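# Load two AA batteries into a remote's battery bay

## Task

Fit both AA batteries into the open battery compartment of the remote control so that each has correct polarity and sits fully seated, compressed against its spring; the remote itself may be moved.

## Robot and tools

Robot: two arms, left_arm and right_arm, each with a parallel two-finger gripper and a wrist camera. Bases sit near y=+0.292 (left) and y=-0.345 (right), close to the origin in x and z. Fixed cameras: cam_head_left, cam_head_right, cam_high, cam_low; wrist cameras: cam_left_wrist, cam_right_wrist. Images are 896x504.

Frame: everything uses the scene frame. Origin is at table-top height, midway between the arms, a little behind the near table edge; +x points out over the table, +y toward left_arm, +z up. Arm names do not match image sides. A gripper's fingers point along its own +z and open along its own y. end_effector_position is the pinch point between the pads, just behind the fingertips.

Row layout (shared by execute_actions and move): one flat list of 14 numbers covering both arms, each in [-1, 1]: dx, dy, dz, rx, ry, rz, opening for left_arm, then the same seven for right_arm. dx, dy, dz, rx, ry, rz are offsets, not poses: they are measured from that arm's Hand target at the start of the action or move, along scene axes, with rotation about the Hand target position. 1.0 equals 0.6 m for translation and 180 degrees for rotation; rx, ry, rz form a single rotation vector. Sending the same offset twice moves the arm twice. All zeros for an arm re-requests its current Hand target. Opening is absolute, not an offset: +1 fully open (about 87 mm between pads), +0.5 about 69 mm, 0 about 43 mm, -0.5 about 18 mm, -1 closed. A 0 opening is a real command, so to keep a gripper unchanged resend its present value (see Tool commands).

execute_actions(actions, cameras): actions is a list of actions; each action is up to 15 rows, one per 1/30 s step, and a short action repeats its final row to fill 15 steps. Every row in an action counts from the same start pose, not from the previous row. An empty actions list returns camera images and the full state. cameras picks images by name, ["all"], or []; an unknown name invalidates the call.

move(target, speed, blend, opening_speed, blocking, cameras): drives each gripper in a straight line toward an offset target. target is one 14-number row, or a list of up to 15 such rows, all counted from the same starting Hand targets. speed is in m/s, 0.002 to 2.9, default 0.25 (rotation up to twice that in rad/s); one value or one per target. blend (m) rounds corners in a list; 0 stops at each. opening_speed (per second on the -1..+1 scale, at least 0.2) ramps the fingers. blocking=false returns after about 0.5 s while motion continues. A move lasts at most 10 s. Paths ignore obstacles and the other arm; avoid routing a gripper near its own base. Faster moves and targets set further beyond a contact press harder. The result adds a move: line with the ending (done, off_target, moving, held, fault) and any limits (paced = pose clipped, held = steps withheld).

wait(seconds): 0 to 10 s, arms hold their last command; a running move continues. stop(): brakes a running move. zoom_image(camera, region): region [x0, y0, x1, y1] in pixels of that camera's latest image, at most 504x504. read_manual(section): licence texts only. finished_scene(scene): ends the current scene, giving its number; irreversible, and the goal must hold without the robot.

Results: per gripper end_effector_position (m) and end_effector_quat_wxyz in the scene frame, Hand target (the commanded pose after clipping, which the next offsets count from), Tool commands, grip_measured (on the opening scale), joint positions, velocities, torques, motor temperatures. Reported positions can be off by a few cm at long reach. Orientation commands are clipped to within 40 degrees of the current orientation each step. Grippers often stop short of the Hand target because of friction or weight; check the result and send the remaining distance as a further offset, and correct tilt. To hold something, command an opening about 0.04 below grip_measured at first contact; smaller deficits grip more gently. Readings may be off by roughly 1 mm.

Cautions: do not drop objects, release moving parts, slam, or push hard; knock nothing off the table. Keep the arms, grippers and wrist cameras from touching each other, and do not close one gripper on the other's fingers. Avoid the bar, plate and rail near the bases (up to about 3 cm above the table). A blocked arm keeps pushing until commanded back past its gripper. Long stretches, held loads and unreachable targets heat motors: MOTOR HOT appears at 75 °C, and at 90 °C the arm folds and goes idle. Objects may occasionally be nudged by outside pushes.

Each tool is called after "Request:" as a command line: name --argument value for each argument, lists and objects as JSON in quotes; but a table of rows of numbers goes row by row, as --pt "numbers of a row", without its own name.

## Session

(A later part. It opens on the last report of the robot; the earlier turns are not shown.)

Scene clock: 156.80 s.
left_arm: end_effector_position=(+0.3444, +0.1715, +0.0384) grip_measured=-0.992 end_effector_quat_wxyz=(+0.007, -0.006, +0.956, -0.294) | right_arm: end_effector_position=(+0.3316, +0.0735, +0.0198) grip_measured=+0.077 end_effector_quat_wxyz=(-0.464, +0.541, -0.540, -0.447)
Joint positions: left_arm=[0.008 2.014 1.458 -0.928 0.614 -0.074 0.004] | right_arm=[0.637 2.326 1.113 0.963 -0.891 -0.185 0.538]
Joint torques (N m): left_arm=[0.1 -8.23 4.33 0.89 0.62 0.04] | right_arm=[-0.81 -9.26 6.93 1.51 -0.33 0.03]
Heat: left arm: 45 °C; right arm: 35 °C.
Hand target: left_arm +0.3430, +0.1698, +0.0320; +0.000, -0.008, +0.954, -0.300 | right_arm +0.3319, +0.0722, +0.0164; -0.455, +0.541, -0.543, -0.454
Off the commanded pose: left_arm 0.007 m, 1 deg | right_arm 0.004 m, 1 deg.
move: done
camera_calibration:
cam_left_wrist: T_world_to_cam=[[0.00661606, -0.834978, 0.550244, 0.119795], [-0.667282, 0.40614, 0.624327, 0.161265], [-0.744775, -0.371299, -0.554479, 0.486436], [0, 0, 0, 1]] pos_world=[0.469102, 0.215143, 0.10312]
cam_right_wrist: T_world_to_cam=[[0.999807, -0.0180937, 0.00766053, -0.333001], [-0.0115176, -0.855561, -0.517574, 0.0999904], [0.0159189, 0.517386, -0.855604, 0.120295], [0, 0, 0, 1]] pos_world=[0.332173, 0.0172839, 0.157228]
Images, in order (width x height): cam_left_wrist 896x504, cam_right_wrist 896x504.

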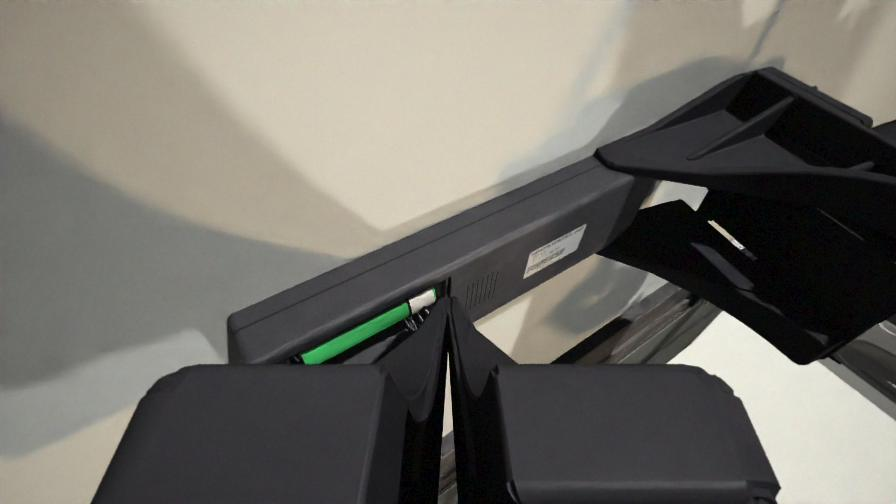

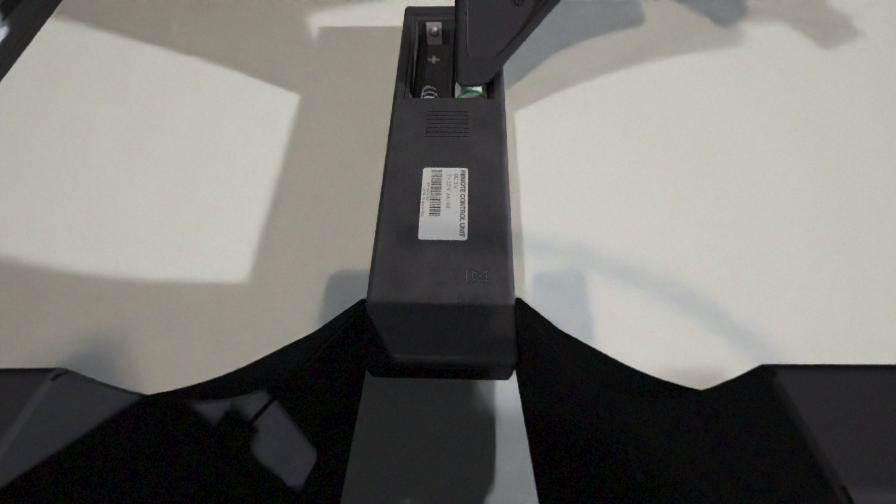

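Request:
move --target '[-0.004,-0.012,-0.004,0,0,0,-1,0,0,0,0,0,0,-0.04]' --speed 0.06 --cameras '["cam_left_wrist","cam_right_wrist"]'

Request:
zoom_image --camera "cam_right_wrist" --region '[380, 0, 530, 110]'

Request:
zoom_image --camera "cam_left_wrist" --region '[320, 200, 560, 360]'

Scene clock: 157.73 s.
left_arm: end_effector_position=(+0.3419, +0.1678, +0.0344) grip_measured=-0.992 end_effector_quat_wxyz=(+0.004, -0.006, +0.956, -0.295) | right_arm: end_effector_position=(+0.3313, +0.0735, +0.0198) grip_measured=+0.077 end_effector_quat_wxyz=(-0.464, +0.542, -0.540, -0.447)
Joint positions: left_arm=[-0.002 2.014 1.44 -0.908 0.615 -0.084 0.004] | right_arm=[0.637 2.326 1.113 0.963 -0.893 -0.185 0.538]
Joint torques (N m): left_arm=[-0.77 -8.77 4.12 0.96 0.59 -0.15] | right_arm=[-0.85 -9.35 6.99 1.49 -0.32 0]
Heat: left arm: 45 °C; right arm: 35 °C.
Hand target: left_arm +0.3406, +0.1626, +0.0296; +0.000, -0.008, +0.954, -0.300 | right_arm +0.3319, +0.0722, +0.0164; -0.455, +0.541, -0.543, -0.454
Off the commanded pose: left_arm 0.007 m, 1 deg | right_arm 0.004 m, 1 deg.
move: done
camera_calibration:
cam_left_wrist: T_world_to_cam=[[0.00785911, -0.834253, 0.551325, 0.118299], [-0.663851, 0.407966, 0.626789, 0.162153], [-0.747823, -0.370924, -0.550614, 0.481772], [0, 0, 0, 1]] pos_world=[0.466997, 0.211239, 0.0984133]
cam_right_wrist: T_world_to_cam=[[0.999841, -0.0162773, 0.00734868, -0.332799], [-0.0101206, -0.855435, -0.517811, 0.0994743], [0.0147149, 0.517654, -0.855463, 0.120721], [0, 0, 0, 1]] pos_world=[0.331976, 0.0171848, 0.157227]
Images, in order (width x height): cam_left_wrist 896x504, cam_right_wrist 896x504.

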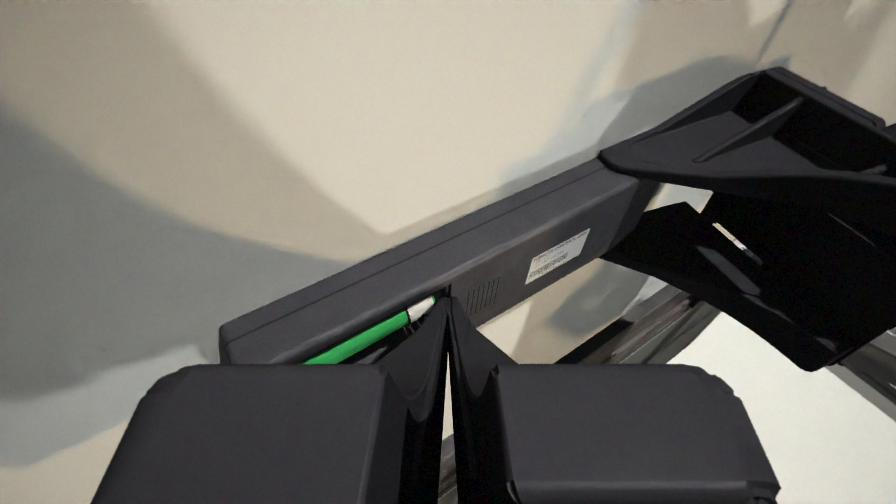

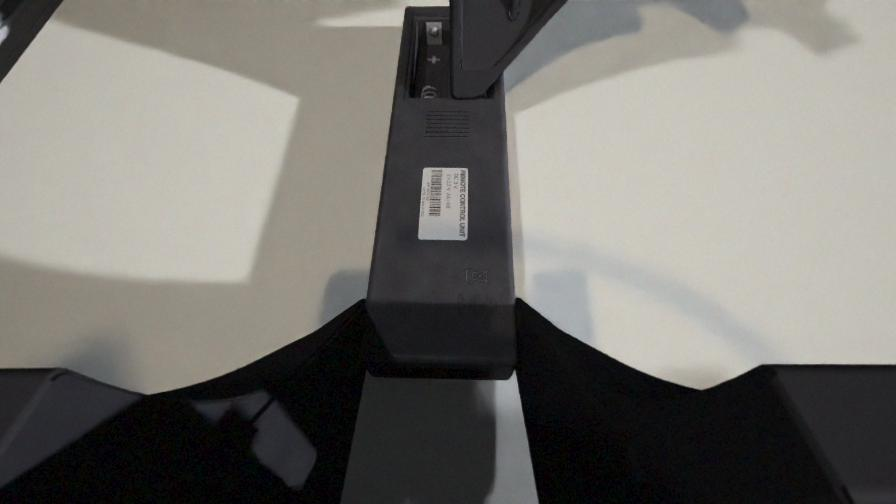

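Scaled by 3.360 from the camera's 896x504 image, which has a finer 1280x720 frame.

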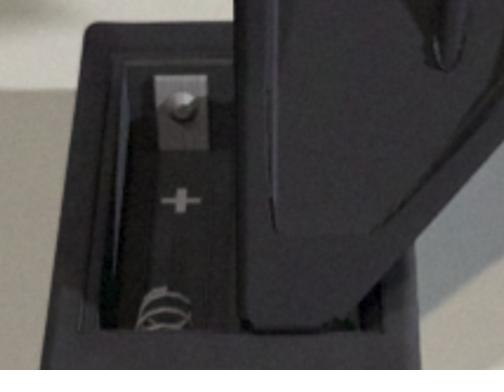

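Scaled by 2.100 from the camera's 896x504 image, which has a finer 1280x720 frame.

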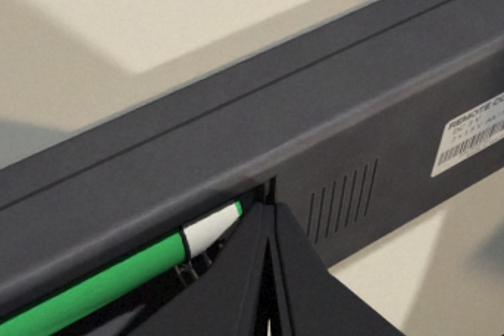

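Request:
move --target '[0.001,0.05,-0.008,0,0,0,-1,0,0,0,0,0,0,-0.04]' --speed 0.06 --cameras '["cam_left_wrist","cam_right_wrist"]'

Request:
zoom_image --camera "cam_right_wrist" --region '[380, 0, 530, 110]'

Request:
zoom_image --camera "cam_left_wrist" --region '[320, 200, 560, 360]'

Scene clock: 159.20 s.
left_arm: end_effector_position=(+0.3456, +0.1847, +0.0350) grip_measured=-0.992 end_effector_quat_wxyz=(+0.014, -0.008, +0.950, -0.311) | right_arm: end_effector_position=(+0.3313, +0.0735, +0.0198) grip_measured=+0.077 end_effector_quat_wxyz=(-0.464, +0.542, -0.540, -0.447)
Joint positions: left_arm=[0.057 2.022 1.44 -0.918 0.653 -0.024 0.004] | right_arm=[0.637 2.326 1.113 0.963 -0.893 -0.185 0.538]
Joint torques (N m): left_arm=[1.05 -7.68 4.88 0.51 0.23 0.32] | right_arm=[-0.83 -9.29 7.04 1.52 -0.29 0.02]
Heat: left arm: 45 °C; right arm: 35 °C.
Hand target: left_arm +0.3411, +0.1925, +0.0249; +0.000, -0.008, +0.954, -0.300 | right_arm +0.3319, +0.0722, +0.0164; -0.455, +0.541, -0.543, -0.454
Off the commanded pose: left_arm 0.014 m, 2 deg | right_arm 0.004 m, 1 deg.
move: off_target (left_arm)
camera_calibration:
cam_left_wrist: T_world_to_cam=[[0.00506226, -0.814527, 0.580104, 0.128385], [-0.677923, 0.423659, 0.600777, 0.160055], [-0.735116, -0.396307, -0.550041, 0.491439], [0, 0, 0, 1]] pos_world=[0.469119, 0.231525, 0.0996781]
cam_right_wrist: T_world_to_cam=[[0.999841, -0.0162773, 0.00734868, -0.332799], [-0.0101206, -0.855435, -0.517811, 0.0994743], [0.0147149, 0.517654, -0.855463, 0.120721], [0, 0, 0, 1]] pos_world=[0.331976, 0.0171848, 0.157227]
Images, in order (width x height): cam_left_wrist 896x504, cam_right_wrist 896x504.

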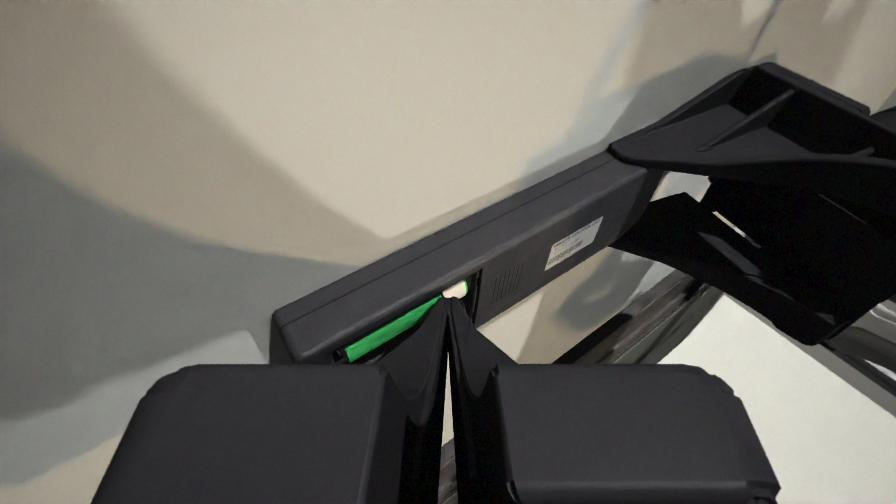

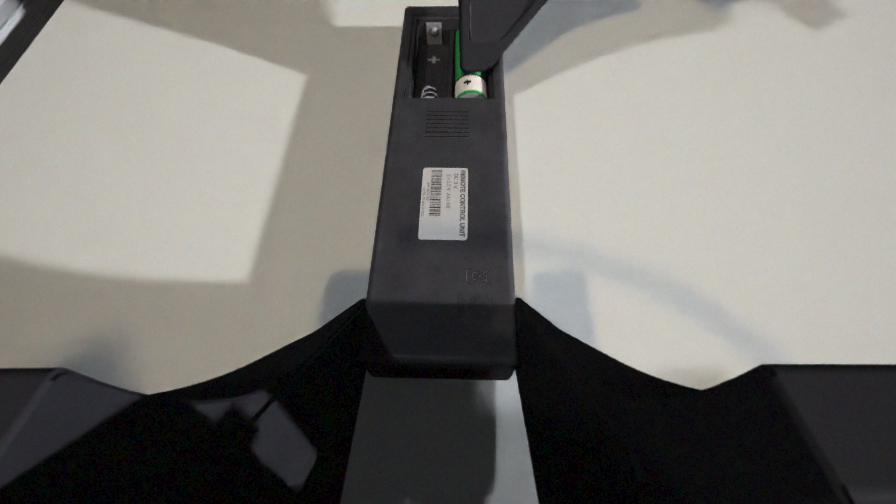

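Scaled by 3.360 from the camera's 896x504 image, which has a finer 1280x720 frame.

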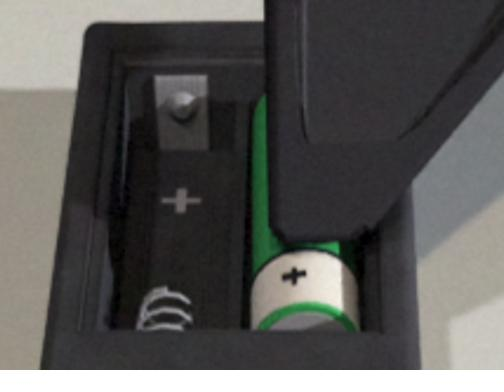

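Scaled by 2.100 from the camera's 896x504 image, which has a finer 1280x720 frame.

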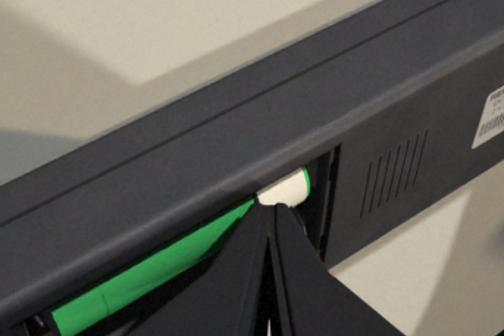

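Request:
move --pt "-0.004 0 0.025 0 0 0 -1 0 0 0 0 0 0 -0.04" --pt "-0.004 -0.052 0.025 0 0 0 -1 0 0 0 0 0 0 -0.04" --pt "-0.003 -0.052 -0.006 0 0 0 -1 0 0 0 0 0 0 -0.04" --speed 0.08 --cameras '["cam_left_wrist","cam_right_wrist"]'

Request:
zoom_image --camera "cam_right_wrist" --region '[380, 0, 530, 110]'

Request:
zoom_image --camera "cam_left_wrist" --region '[320, 200, 560, 360]'

Scene clock: 161.47 s.
left_arm: end_effector_position=(+0.3361, +0.1594, +0.0352) grip_measured=-0.992 end_effector_quat_wxyz=(-0.009, -0.012, +0.949, -0.314) | right_arm: end_effector_position=(+0.3305, +0.0735, +0.0198) grip_measured=+0.077 end_effector_quat_wxyz=(-0.462, +0.543, -0.539, -0.449)
Joint positions: left_arm=[-0.009 2.019 1.427 -0.91 0.657 -0.099 0.004] | right_arm=[0.637 2.326 1.113 0.962 -0.897 -0.186 0.538]
Joint torques (N m): left_arm=[-0.47 -8.44 3.22 1.32 0.13 0.02] | right_arm=[-0.76 -9.25 6.97 1.48 -0.25 0.01]
Heat: left arm: 45 °C; right arm: 35 °C.
Hand target: left_arm +0.3393, +0.1613, +0.0212; +0.000, -0.008, +0.954, -0.300 | right_arm +0.3319, +0.0722, +0.0164; -0.455, +0.541, -0.543, -0.454
Off the commanded pose: left_arm 0.014 m, 2 deg | right_arm 0.004 m, 1 deg.
move: off_target (left_arm)
camera_calibration:
cam_left_wrist: T_world_to_cam=[[0.0275603, -0.81085, 0.584605, 0.0993507], [-0.646692, 0.431493, 0.62897, 0.151467], [-0.762253, -0.395394, -0.512478, 0.482069], [0, 0, 0, 1]] pos_world=[0.462673, 0.205809, 0.0937005]
cam_right_wrist: T_world_to_cam=[[0.999909, -0.0117001, 0.00671733, -0.332408], [-0.00652695, -0.855276, -0.518132, 0.0983286], [0.0118074, 0.518041, -0.855274, 0.121652], [0, 0, 0, 1]] pos_world=[0.331584, 0.0171879, 0.157226]
Images, in order (width x height): cam_left_wrist 896x504, cam_right_wrist 896x504.

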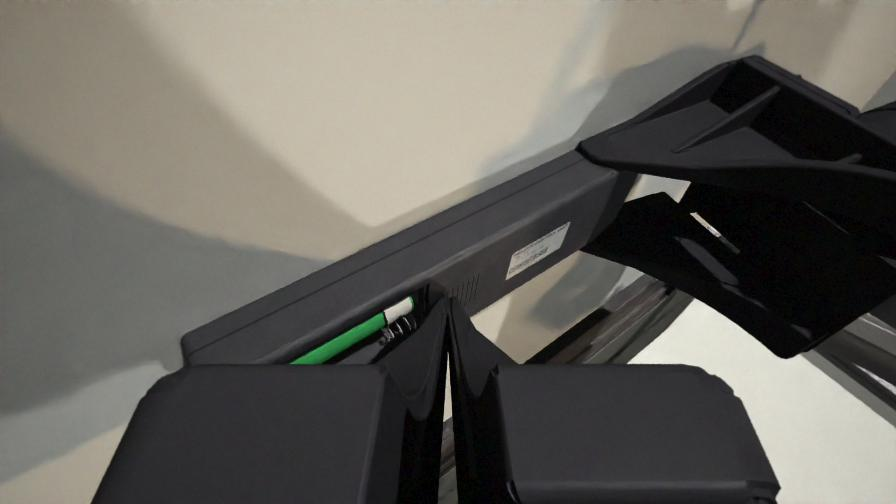

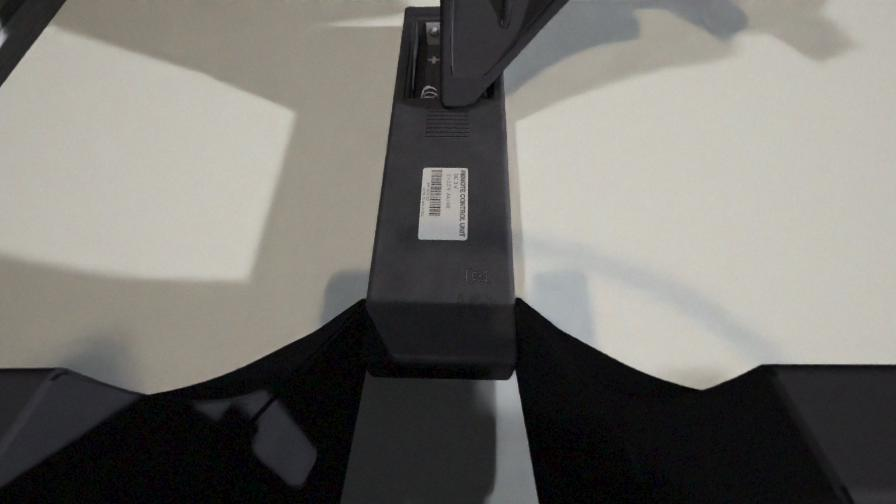

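Scaled by 3.360 from the camera's 896x504 image, which has a finer 1280x720 frame.

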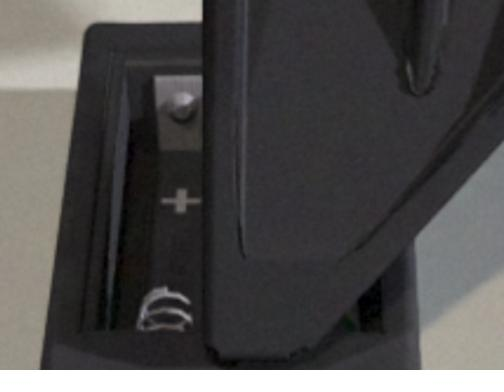

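Scaled by 2.100 from the camera's 896x504 image, which has a finer 1280x720 frame.

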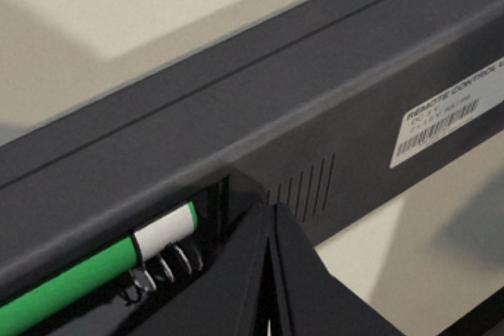

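Request:
move --pt "0.003 0.004 0.03 0 0 0 -1 0 0 0 0 0 0 -0.04" --pt "0.003 0.008 0.02 0 0 0 -1 0 0 0 0 0 0 -0.04" --pt "0.003 0.004 0.003 0 0 0 -1 0 0 0 0 0 0 -0.04" --speed 0.08 --cameras '["cam_left_wrist","cam_right_wrist"]'

Request:
zoom_image --camera "cam_right_wrist" --region '[380, 0, 530, 110]'

Request:
zoom_image --camera "cam_left_wrist" --region '[320, 200, 560, 360]'

Scene clock: 163.17 s.
left_arm: end_effector_position=(+0.3381, +0.1599, +0.0359) grip_measured=-0.992 end_effector_quat_wxyz=(-0.006, -0.011, +0.950, -0.312) | right_arm: end_effector_position=(+0.3305, +0.0735, +0.0198) grip_measured=+0.077 end_effector_quat_wxyz=(-0.462, +0.543, -0.539, -0.449)
Joint positions: left_arm=[-0.009 2.019 1.433 -0.909 0.651 -0.099 0.004] | right_arm=[0.637 2.326 1.113 0.962 -0.897 -0.186 0.538]
Joint torques (N m): left_arm=[0.17 -8.17 3.78 1.17 0.19 0.11] | right_arm=[-0.87 -9.31 7.04 1.51 -0.25 0.03]
Heat: left arm: 45 °C; right arm: 35 °C.
Hand target: left_arm +0.3412, +0.1637, +0.0230; +0.000, -0.008, +0.954, -0.300 | right_arm +0.3319, +0.0722, +0.0164; -0.455, +0.541, -0.543, -0.454
Off the commanded pose: left_arm 0.014 m, 2 deg | right_arm 0.004 m, 1 deg.
move: off_target (left_arm)
camera_calibration:
cam_left_wrist: T_world_to_cam=[[0.022919, -0.813943, 0.580493, 0.10154], [-0.651315, 0.428356, 0.626338, 0.154327], [-0.758461, -0.392439, -0.520316, 0.482808], [0, 0, 0, 1]] pos_world=[0.46438, 0.206013, 0.0956087]
cam_right_wrist: T_world_to_cam=[[0.999909, -0.0117001, 0.00671733, -0.332408], [-0.00652695, -0.855276, -0.518132, 0.0983286], [0.0118074, 0.518041, -0.855274, 0.121652], [0, 0, 0, 1]] pos_world=[0.331584, 0.0171879, 0.157226]
Images, in order (width x height): cam_left_wrist 896x504, cam_right_wrist 896x504.

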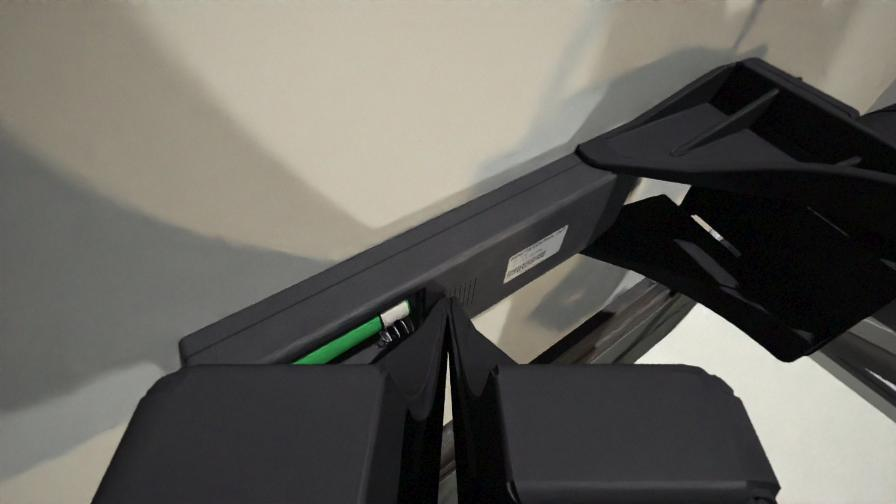

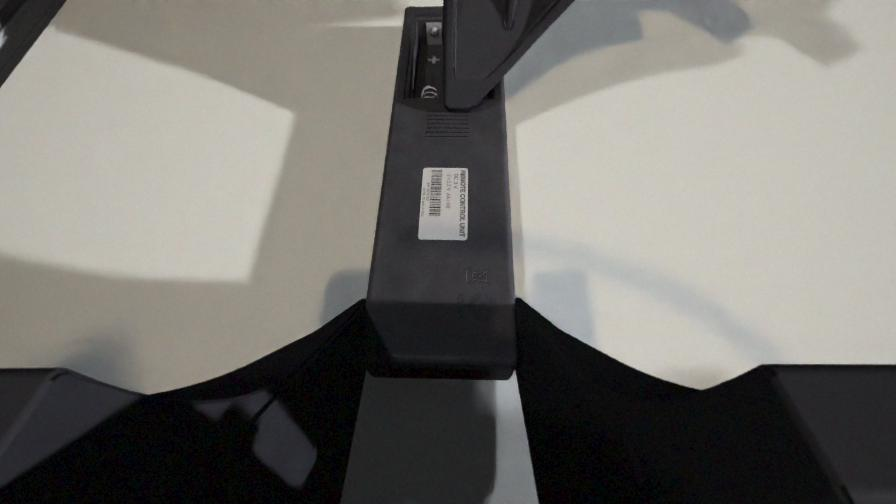

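Scaled by 3.360 from the camera's 896x504 image, which has a finer 1280x720 frame.

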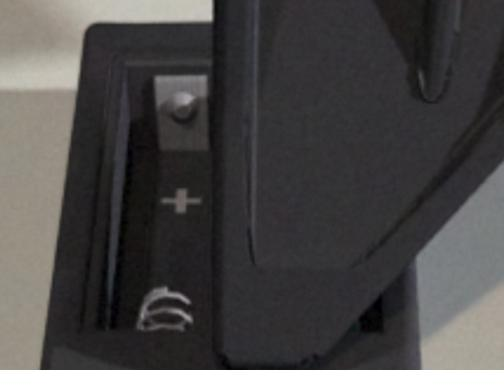

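Scaled by 2.100 from the camera's 896x504 image, which has a finer 1280x720 frame.

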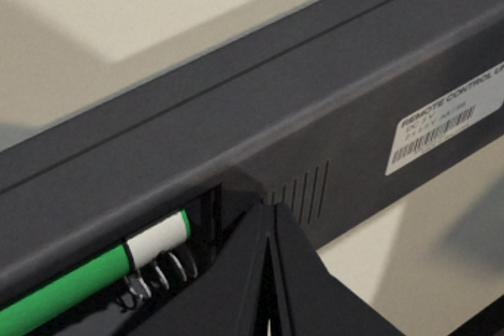

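Request:
move --pt "0.004 0.0 0.04 0 0 0 -1 0 0 0 0 0 0 -0.04" --pt "0.005 0.017 0.03 0 0 0 -1 0 0 0 0 0 0 -0.04" --speed 0.08 --cameras '["cam_left_wrist","cam_right_wrist"]'

Request:
zoom_image --camera "cam_right_wrist" --region '[380, 0, 530, 110]'

Scene clock: 164.83 s.
left_arm: end_effector_position=(+0.3451, +0.1675, +0.0424) grip_measured=-0.992 end_effector_quat_wxyz=(+0.005, -0.007, +0.951, -0.310) | right_arm: end_effector_position=(+0.3305, +0.0735, +0.0198) grip_measured=+0.077 end_effector_quat_wxyz=(-0.462, +0.543, -0.539, -0.449)
Joint positions: left_arm=[0.01 2.019 1.466 -0.935 0.647 -0.074 0.004] | right_arm=[0.637 2.326 1.113 0.962 -0.897 -0.186 0.538]
Joint torques (N m): left_arm=[0.96 -9.07 5.83 0.46 0.27 0.2] | right_arm=[-0.83 -9.24 6.95 1.51 -0.27 0.02]
Heat: left arm: 45 °C; right arm: 35 °C.
Hand target: left_arm +0.3442, +0.1739, +0.0410; +0.000, -0.008, +0.954, -0.300 | right_arm +0.3319, +0.0722, +0.0164; -0.455, +0.541, -0.543, -0.454
Off the commanded pose: left_arm 0.007 m, 1 deg | right_arm 0.004 m, 1 deg.
move: done
camera_calibration:
cam_left_wrist: T_world_to_cam=[[0.00919693, -0.816389, 0.577429, 0.108949], [-0.664824, 0.426351, 0.613379, 0.157111], [-0.746944, -0.38953, -0.538834, 0.490733], [0, 0, 0, 1]] pos_world=[0.469999, 0.213115, 0.105145]
cam_right_wrist: T_world_to_cam=[[0.999909, -0.0117001, 0.00671733, -0.332408], [-0.00652695, -0.855276, -0.518132, 0.0983286], [0.0118074, 0.518041, -0.855274, 0.121652], [0, 0, 0, 1]] pos_world=[0.331584, 0.0171879, 0.157226]
Images, in order (width x height): cam_left_wrist 896x504, cam_right_wrist 896x504.

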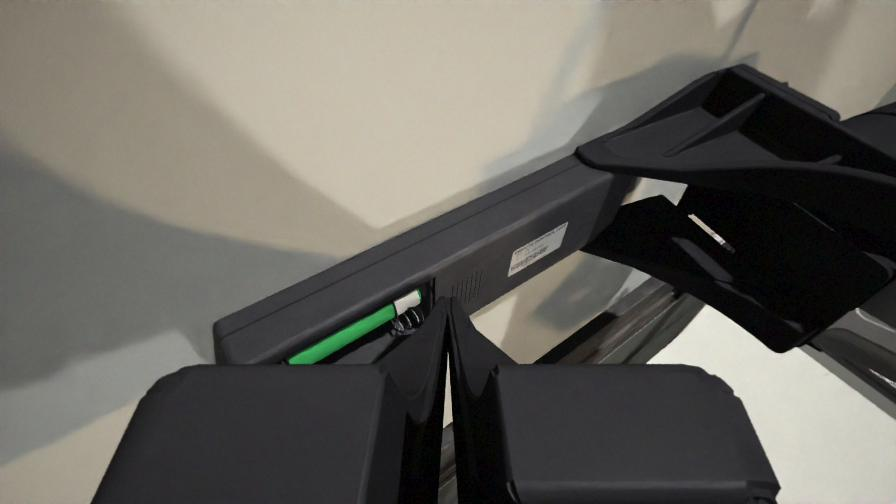

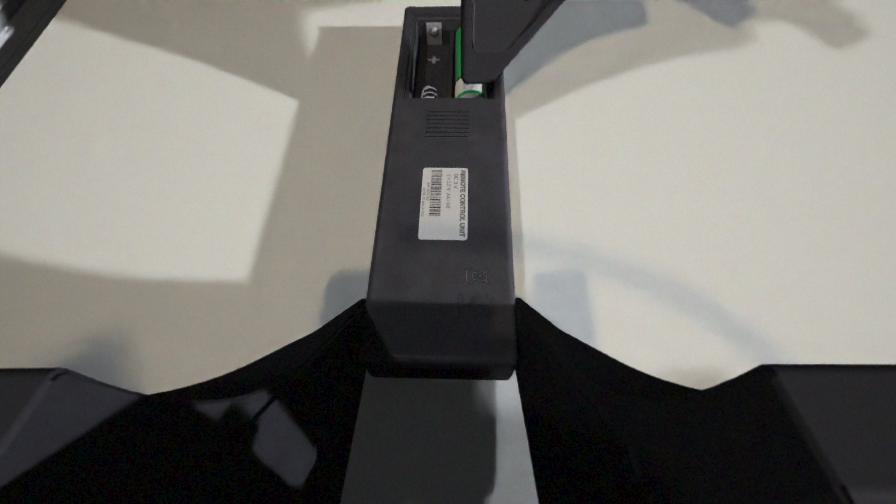

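Scaled by 3.360 from the camera's 896x504 image, which has a finer 1280x720 frame.

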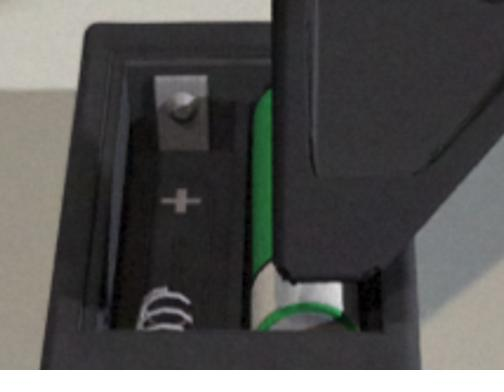

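Request:
move --pt "-0.009 0 0.002 0 0 0 -1 0 0 0 0 0 0 -0.04" --pt "-0.006 -0.003 -0.022 0 0 0 -1 0 0 0 0 0 0 -0.04" --speed 0.06 --cameras '["cam_left_wrist","cam_right_wrist"]'

Request:
zoom_image --camera "cam_right_wrist" --region '[380, 0, 530, 110]'

Request:
zoom_image --camera "cam_left_wrist" --region '[320, 200, 560, 360]'

Scene clock: 166.63 s.
left_arm: end_effector_position=(+0.3407, +0.1678, +0.0358) grip_measured=-0.992 end_effector_quat_wxyz=(+0.001, -0.008, +0.951, -0.310) | right_arm: end_effector_position=(+0.3305, +0.0735, +0.0198) grip_measured=+0.077 end_effector_quat_wxyz=(-0.462, +0.543, -0.539, -0.449)
Joint positions: left_arm=[0.01 2.019 1.437 -0.914 0.647 -0.074 0.004] | right_arm=[0.637 2.326 1.113 0.962 -0.897 -0.186 0.538]
Joint torques (N m): left_arm=[0.42 -8.66 4.31 0.84 0.25 0.13] | right_arm=[-0.81 -9.28 7.05 1.49 -0.26 0.02]
Heat: left arm: 46 °C; right arm: 35 °C.
Hand target: left_arm +0.3405, +0.1721, +0.0278; +0.000, -0.008, +0.954, -0.300 | right_arm +0.3319, +0.0722, +0.0164; -0.455, +0.541, -0.543, -0.454
Off the commanded pose: left_arm 0.009 m, 1 deg | right_arm 0.004 m, 1 deg.
move: done
camera_calibration:
cam_left_wrist: T_world_to_cam=[[0.0137624, -0.816587, 0.577059, 0.111635], [-0.659728, 0.426256, 0.618922, 0.156223], [-0.751379, -0.389219, -0.532859, 0.485193], [0, 0, 0, 1]] pos_world=[0.466091, 0.213415, 0.0974297]
cam_right_wrist: T_world_to_cam=[[0.999909, -0.0117001, 0.00671733, -0.332408], [-0.00652695, -0.855276, -0.518132, 0.0983286], [0.0118074, 0.518041, -0.855274, 0.121652], [0, 0, 0, 1]] pos_world=[0.331584, 0.0171879, 0.157226]
Images, in order (width x height): cam_left_wrist 896x504, cam_right_wrist 896x504.

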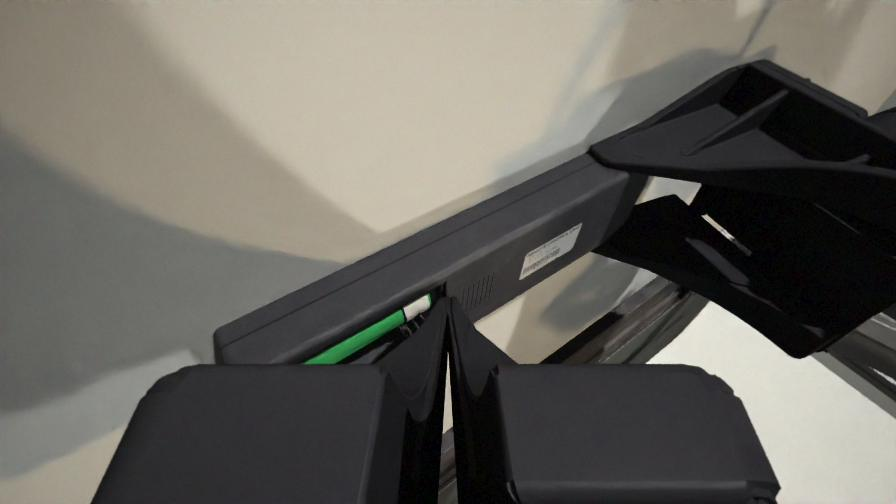

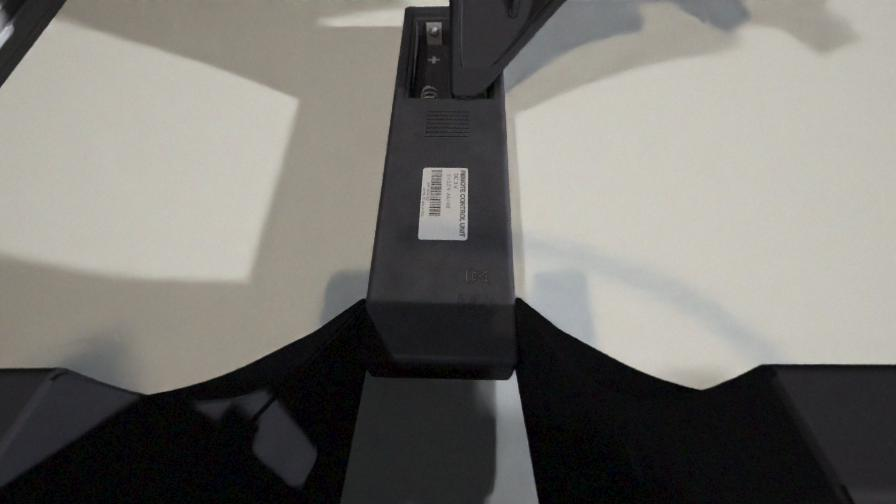

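Scaled by 3.360 from the camera's 896x504 image, which has a finer 1280x720 frame.

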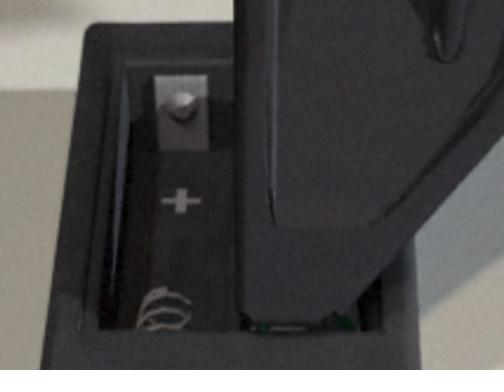

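Scaled by 2.100 from the camera's 896x504 image, which has a finer 1280x720 frame.

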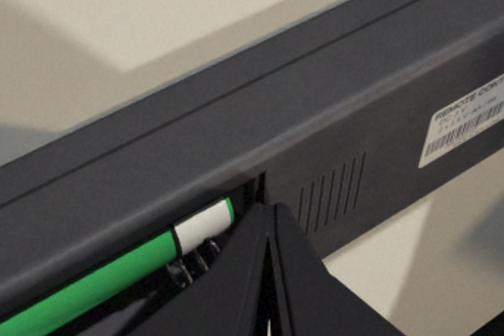

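Request:
move --target '[0.002,-0.004,-0.02,0,0,0,-1,0,0,0,0,0,0,-0.04]' --speed 0.06 --cameras '["cam_right_wrist"]'

Request:
zoom_image --camera "cam_right_wrist" --region '[380, 0, 530, 110]'

Scene clock: 167.53 s.
left_arm: end_effector_position=(+0.3409, +0.1675, +0.0331) grip_measured=-0.992 end_effector_quat_wxyz=(+0.003, -0.007, +0.950, -0.311) | right_arm: end_effector_position=(+0.3305, +0.0735, +0.0198) grip_measured=+0.077 end_effector_quat_wxyz=(-0.462, +0.543, -0.539, -0.449)
Joint positions: left_arm=[0.01 2.019 1.426 -0.897 0.65 -0.074 0.004] | right_arm=[0.637 2.326 1.113 0.962 -0.897 -0.186 0.538]
Joint torques (N m): left_arm=[-0.13 -7.17 3.59 1.17 0.22 0.04] | right_arm=[-0.81 -9.26 7.01 1.52 -0.27 0.02]
Heat: left arm: 46 °C; right arm: 35 °C.
Hand target: left_arm +0.3417, +0.1697, +0.0158; +0.000, -0.008, +0.954, -0.300 | right_arm +0.3319, +0.0722, +0.0164; -0.455, +0.541, -0.543, -0.454
Off the commanded pose: left_arm 0.017 m, 1 deg | right_arm 0.004 m, 1 deg.
move: off_target (left_arm)
camera_calibration:
cam_right_wrist: T_world_to_cam=[[0.999909, -0.0117001, 0.00671733, -0.332408], [-0.00652695, -0.855276, -0.518132, 0.0983286], [0.0118074, 0.518041, -0.855274, 0.121652], [0, 0, 0, 1]] pos_world=[0.331584, 0.0171879, 0.157226]
Images, in order (width x height): cam_right_wrist 896x504.

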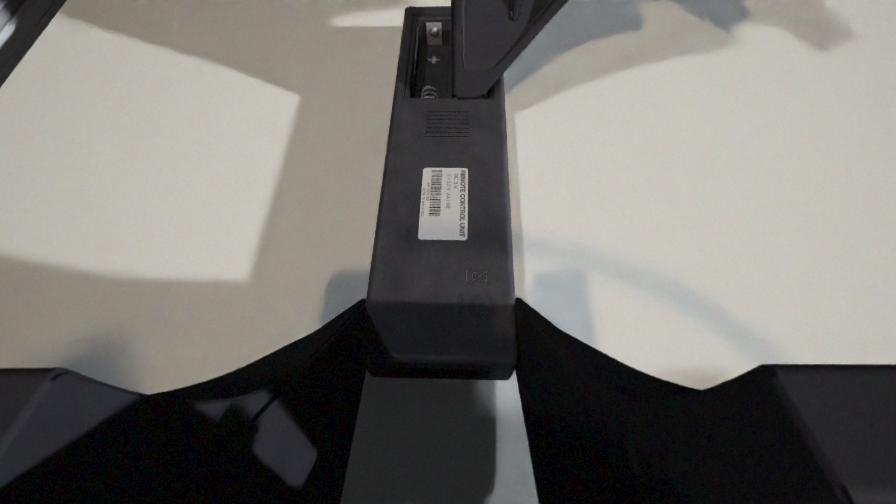

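Scaled by 3.360 from the camera's 896x504 image, which has a finer 1280x720 frame.

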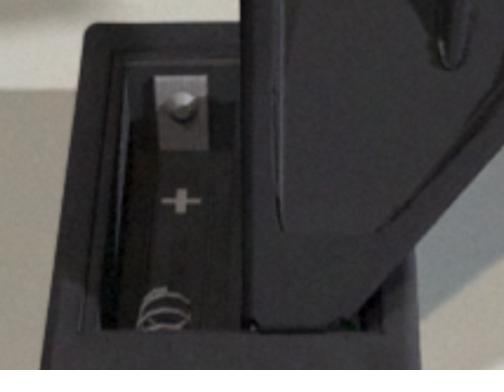

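Request:
move --target '[0.0,0.05,0.0,0,0,0,-1,0,0,0,0,0,0,-0.04]' --speed 0.05 --cameras '["cam_left_wrist","cam_right_wrist"]'

Request:
zoom_image --camera "cam_right_wrist" --region '[380, 0, 530, 110]'

Request:
zoom_image --camera "cam_left_wrist" --region '[320, 200, 560, 360]'

Scene clock: 168.97 s.
left_arm: end_effector_position=(+0.3405, +0.1741, +0.0341) grip_measured=-0.992 end_effector_quat_wxyz=(+0.002, -0.004, +0.940, -0.342) | right_arm: end_effector_position=(+0.3297, +0.0741, +0.0198) grip_measured=+0.077 end_effector_quat_wxyz=(-0.462, +0.543, -0.538, -0.449)
Joint positions: left_arm=[0.05 2.037 1.426 -0.913 0.718 -0.017 0.004] | right_arm=[0.639 2.326 1.113 0.962 -0.897 -0.186 0.538]
Joint torques (N m): left_arm=[3.33 -7.62 5.04 0.53 -0.44 0.5] | right_arm=[-0.95 -9.26 6.98 1.49 -0.27 0.01]
Heat: left arm: 46 °C; right arm: 36 °C.
Hand target: left_arm +0.3417, +0.1997, +0.0158; +0.000, -0.008, +0.954, -0.300 | right_arm +0.3318, +0.0723, +0.0164; -0.455, +0.541, -0.543, -0.454
Off the commanded pose: left_arm 0.032 m, 5 deg | right_arm 0.004 m, 1 deg.
move: off_target (left_arm)
camera_calibration:
cam_left_wrist: T_world_to_cam=[[0.00587627, -0.775499, 0.631322, 0.111405], [-0.660583, 0.470958, 0.584661, 0.148112], [-0.75073, -0.420476, -0.509514, 0.491129], [0, 0, 0, 1]] pos_world=[0.46589, 0.223148, 0.0933091]
cam_right_wrist: T_world_to_cam=[[0.999929, -0.00981272, 0.00668803, -0.331739], [-0.00492951, -0.855371, -0.517993, 0.0983758], [0.0108037, 0.517923, -0.855359, 0.121645], [0, 0, 0, 1]] pos_world=[0.330886, 0.01789, 0.157226]
Images, in order (width x height): cam_left_wrist 896x504, cam_right_wrist 896x504.

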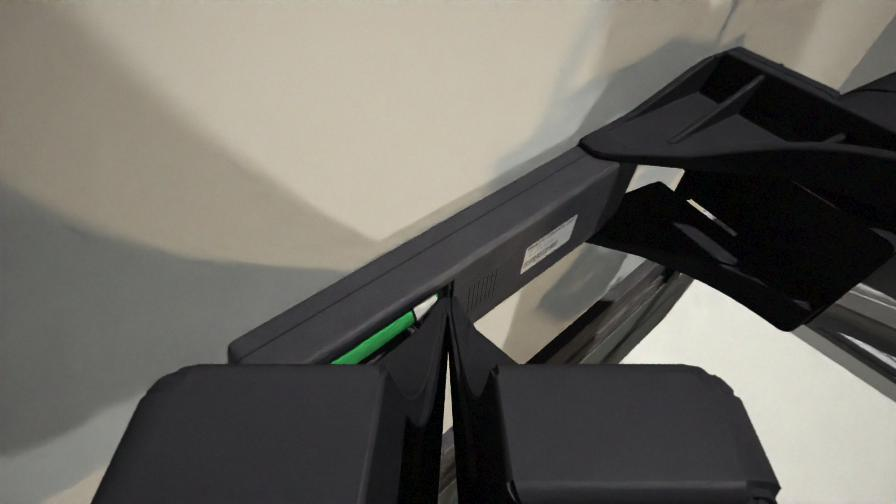

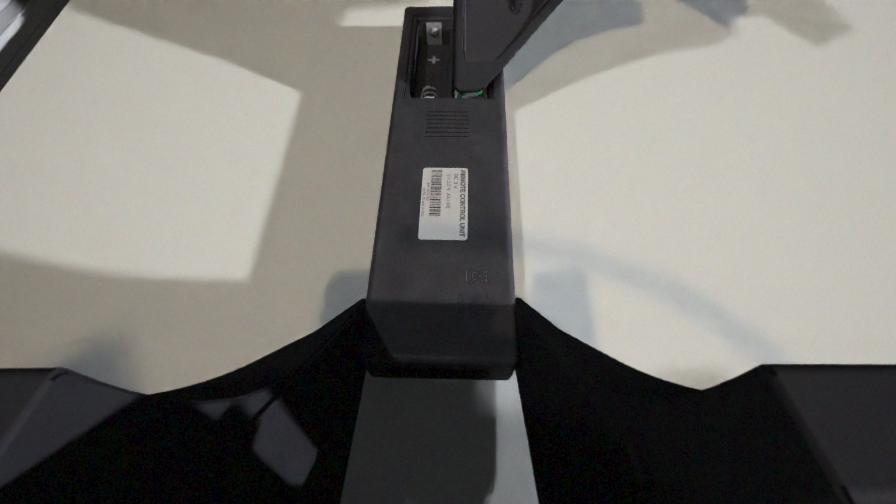

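Scaled by 3.360 from the camera's 896x504 image, which has a finer 1280x720 frame.

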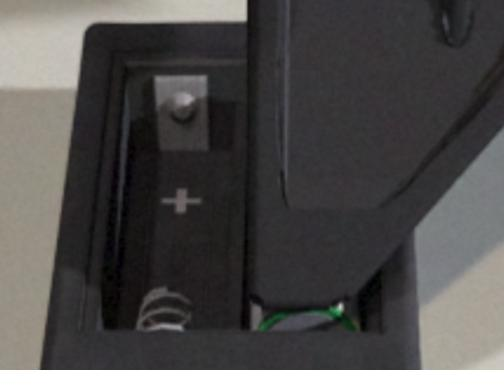

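Scaled by 2.100 from the camera's 896x504 image, which has a finer 1280x720 frame.

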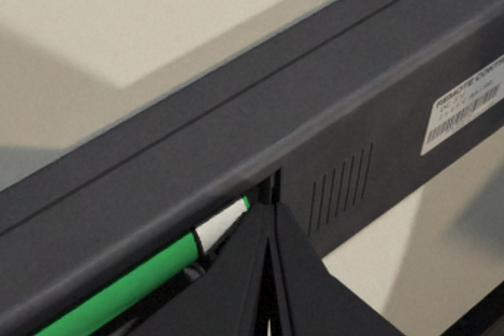

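Request:
move --target '[0.001,0.03,-0.03,0,0,0,-1,0,0,0,0,0,0,-0.04]' --speed 0.06 --cameras '["cam_left_wrist","cam_right_wrist"]'

Request:
zoom_image --camera "cam_right_wrist" --region '[380, 0, 530, 110]'

Request:
zoom_image --camera "cam_left_wrist" --region '[320, 200, 560, 360]'

Scene clock: 170.23 s.
left_arm: end_effector_position=(+0.3387, +0.1781, +0.0331) grip_measured=-0.992 end_effector_quat_wxyz=(-0.006, -0.011, +0.927, -0.376) | right_arm: end_effector_position=(+0.3284, +0.0764, +0.0197) grip_measured=+0.077 end_effector_quat_wxyz=(-0.461, +0.545, -0.536, -0.450)
Joint positions: left_arm=[0.086 2.067 1.426 -0.933 0.792 0.026 0.004] | right_arm=[0.644 2.329 1.117 0.962 -0.897 -0.186 0.538]
Joint torques (N m): left_arm=[4.45 -6.82 4.4 0.74 -1.21 0.67] | right_arm=[-1.46 -9.63 6.61 1.52 -0.26 0.02]
Heat: left arm: 45 °C; right arm: 36 °C.
Hand target: left_arm +0.3422, +0.2177, -0.0023; +0.000, -0.008, +0.954, -0.300 | right_arm +0.3319, +0.0722, +0.0163; -0.455, +0.541, -0.543, -0.454
Off the commanded pose: left_arm 0.053 m, 9 deg | right_arm 0.006 m, 1 deg.
move: off_target (left_arm)
camera_calibration:
cam_left_wrist: T_world_to_cam=[[0.0226377, -0.72727, 0.685978, 0.0991072], [-0.652832, 0.508911, 0.561088, 0.137016], [-0.757164, -0.46053, -0.463265, 0.498673], [0, 0, 0, 1]] pos_world=[0.464782, 0.232003, 0.0861544]
cam_right_wrist: T_world_to_cam=[[0.999958, -0.00479679, 0.00784343, -0.330811], [-0.0000322116, -0.854931, -0.518741, 0.0985587], [0.00919389, 0.518719, -0.854895, 0.12084], [0, 0, 0, 1]] pos_world=[0.329689, 0.0199922, 0.157026]
Images, in order (width x height): cam_left_wrist 896x504, cam_right_wrist 896x504.

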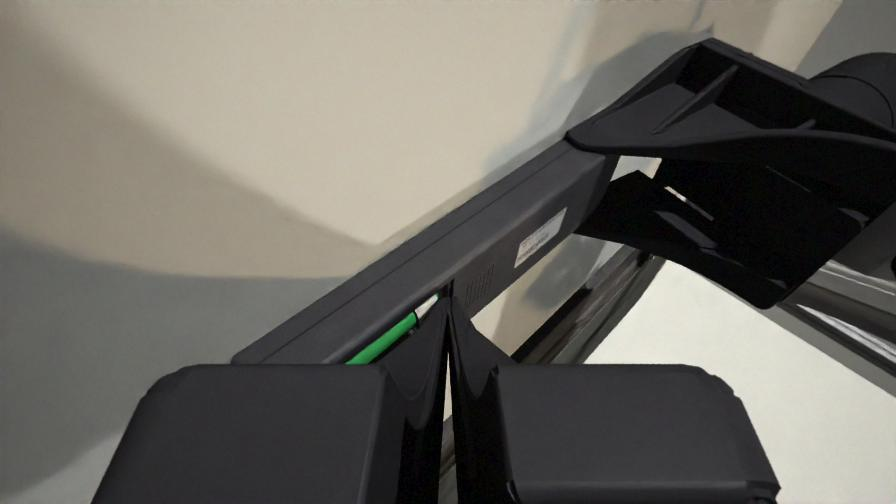

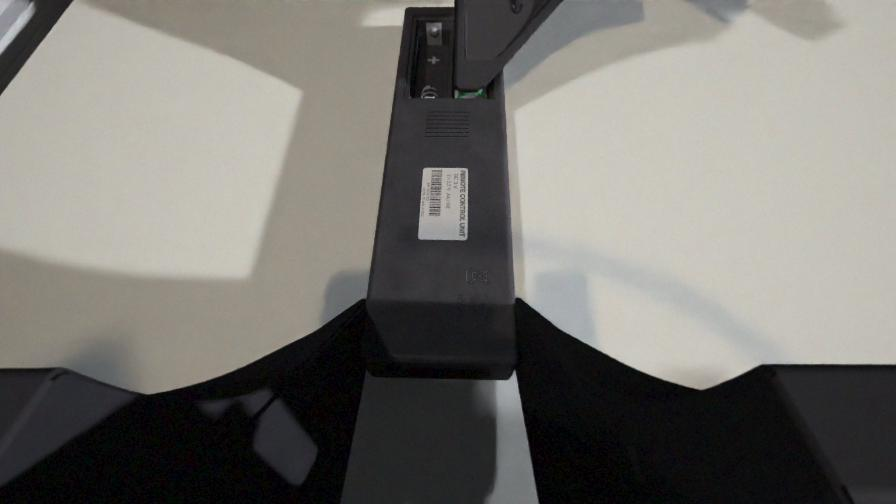

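Scaled by 3.360 from the camera's 896x504 image, which has a finer 1280x720 frame.

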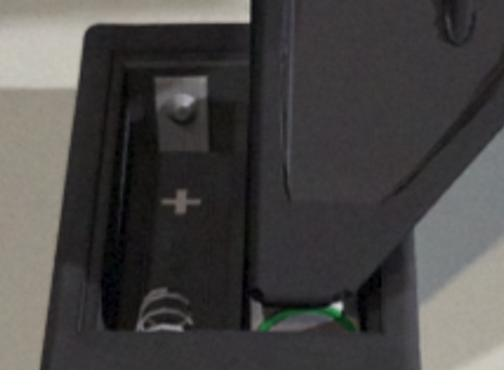

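Scaled by 2.100 from the camera's 896x504 image, which has a finer 1280x720 frame.

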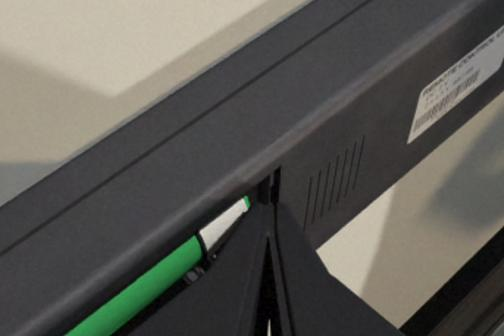

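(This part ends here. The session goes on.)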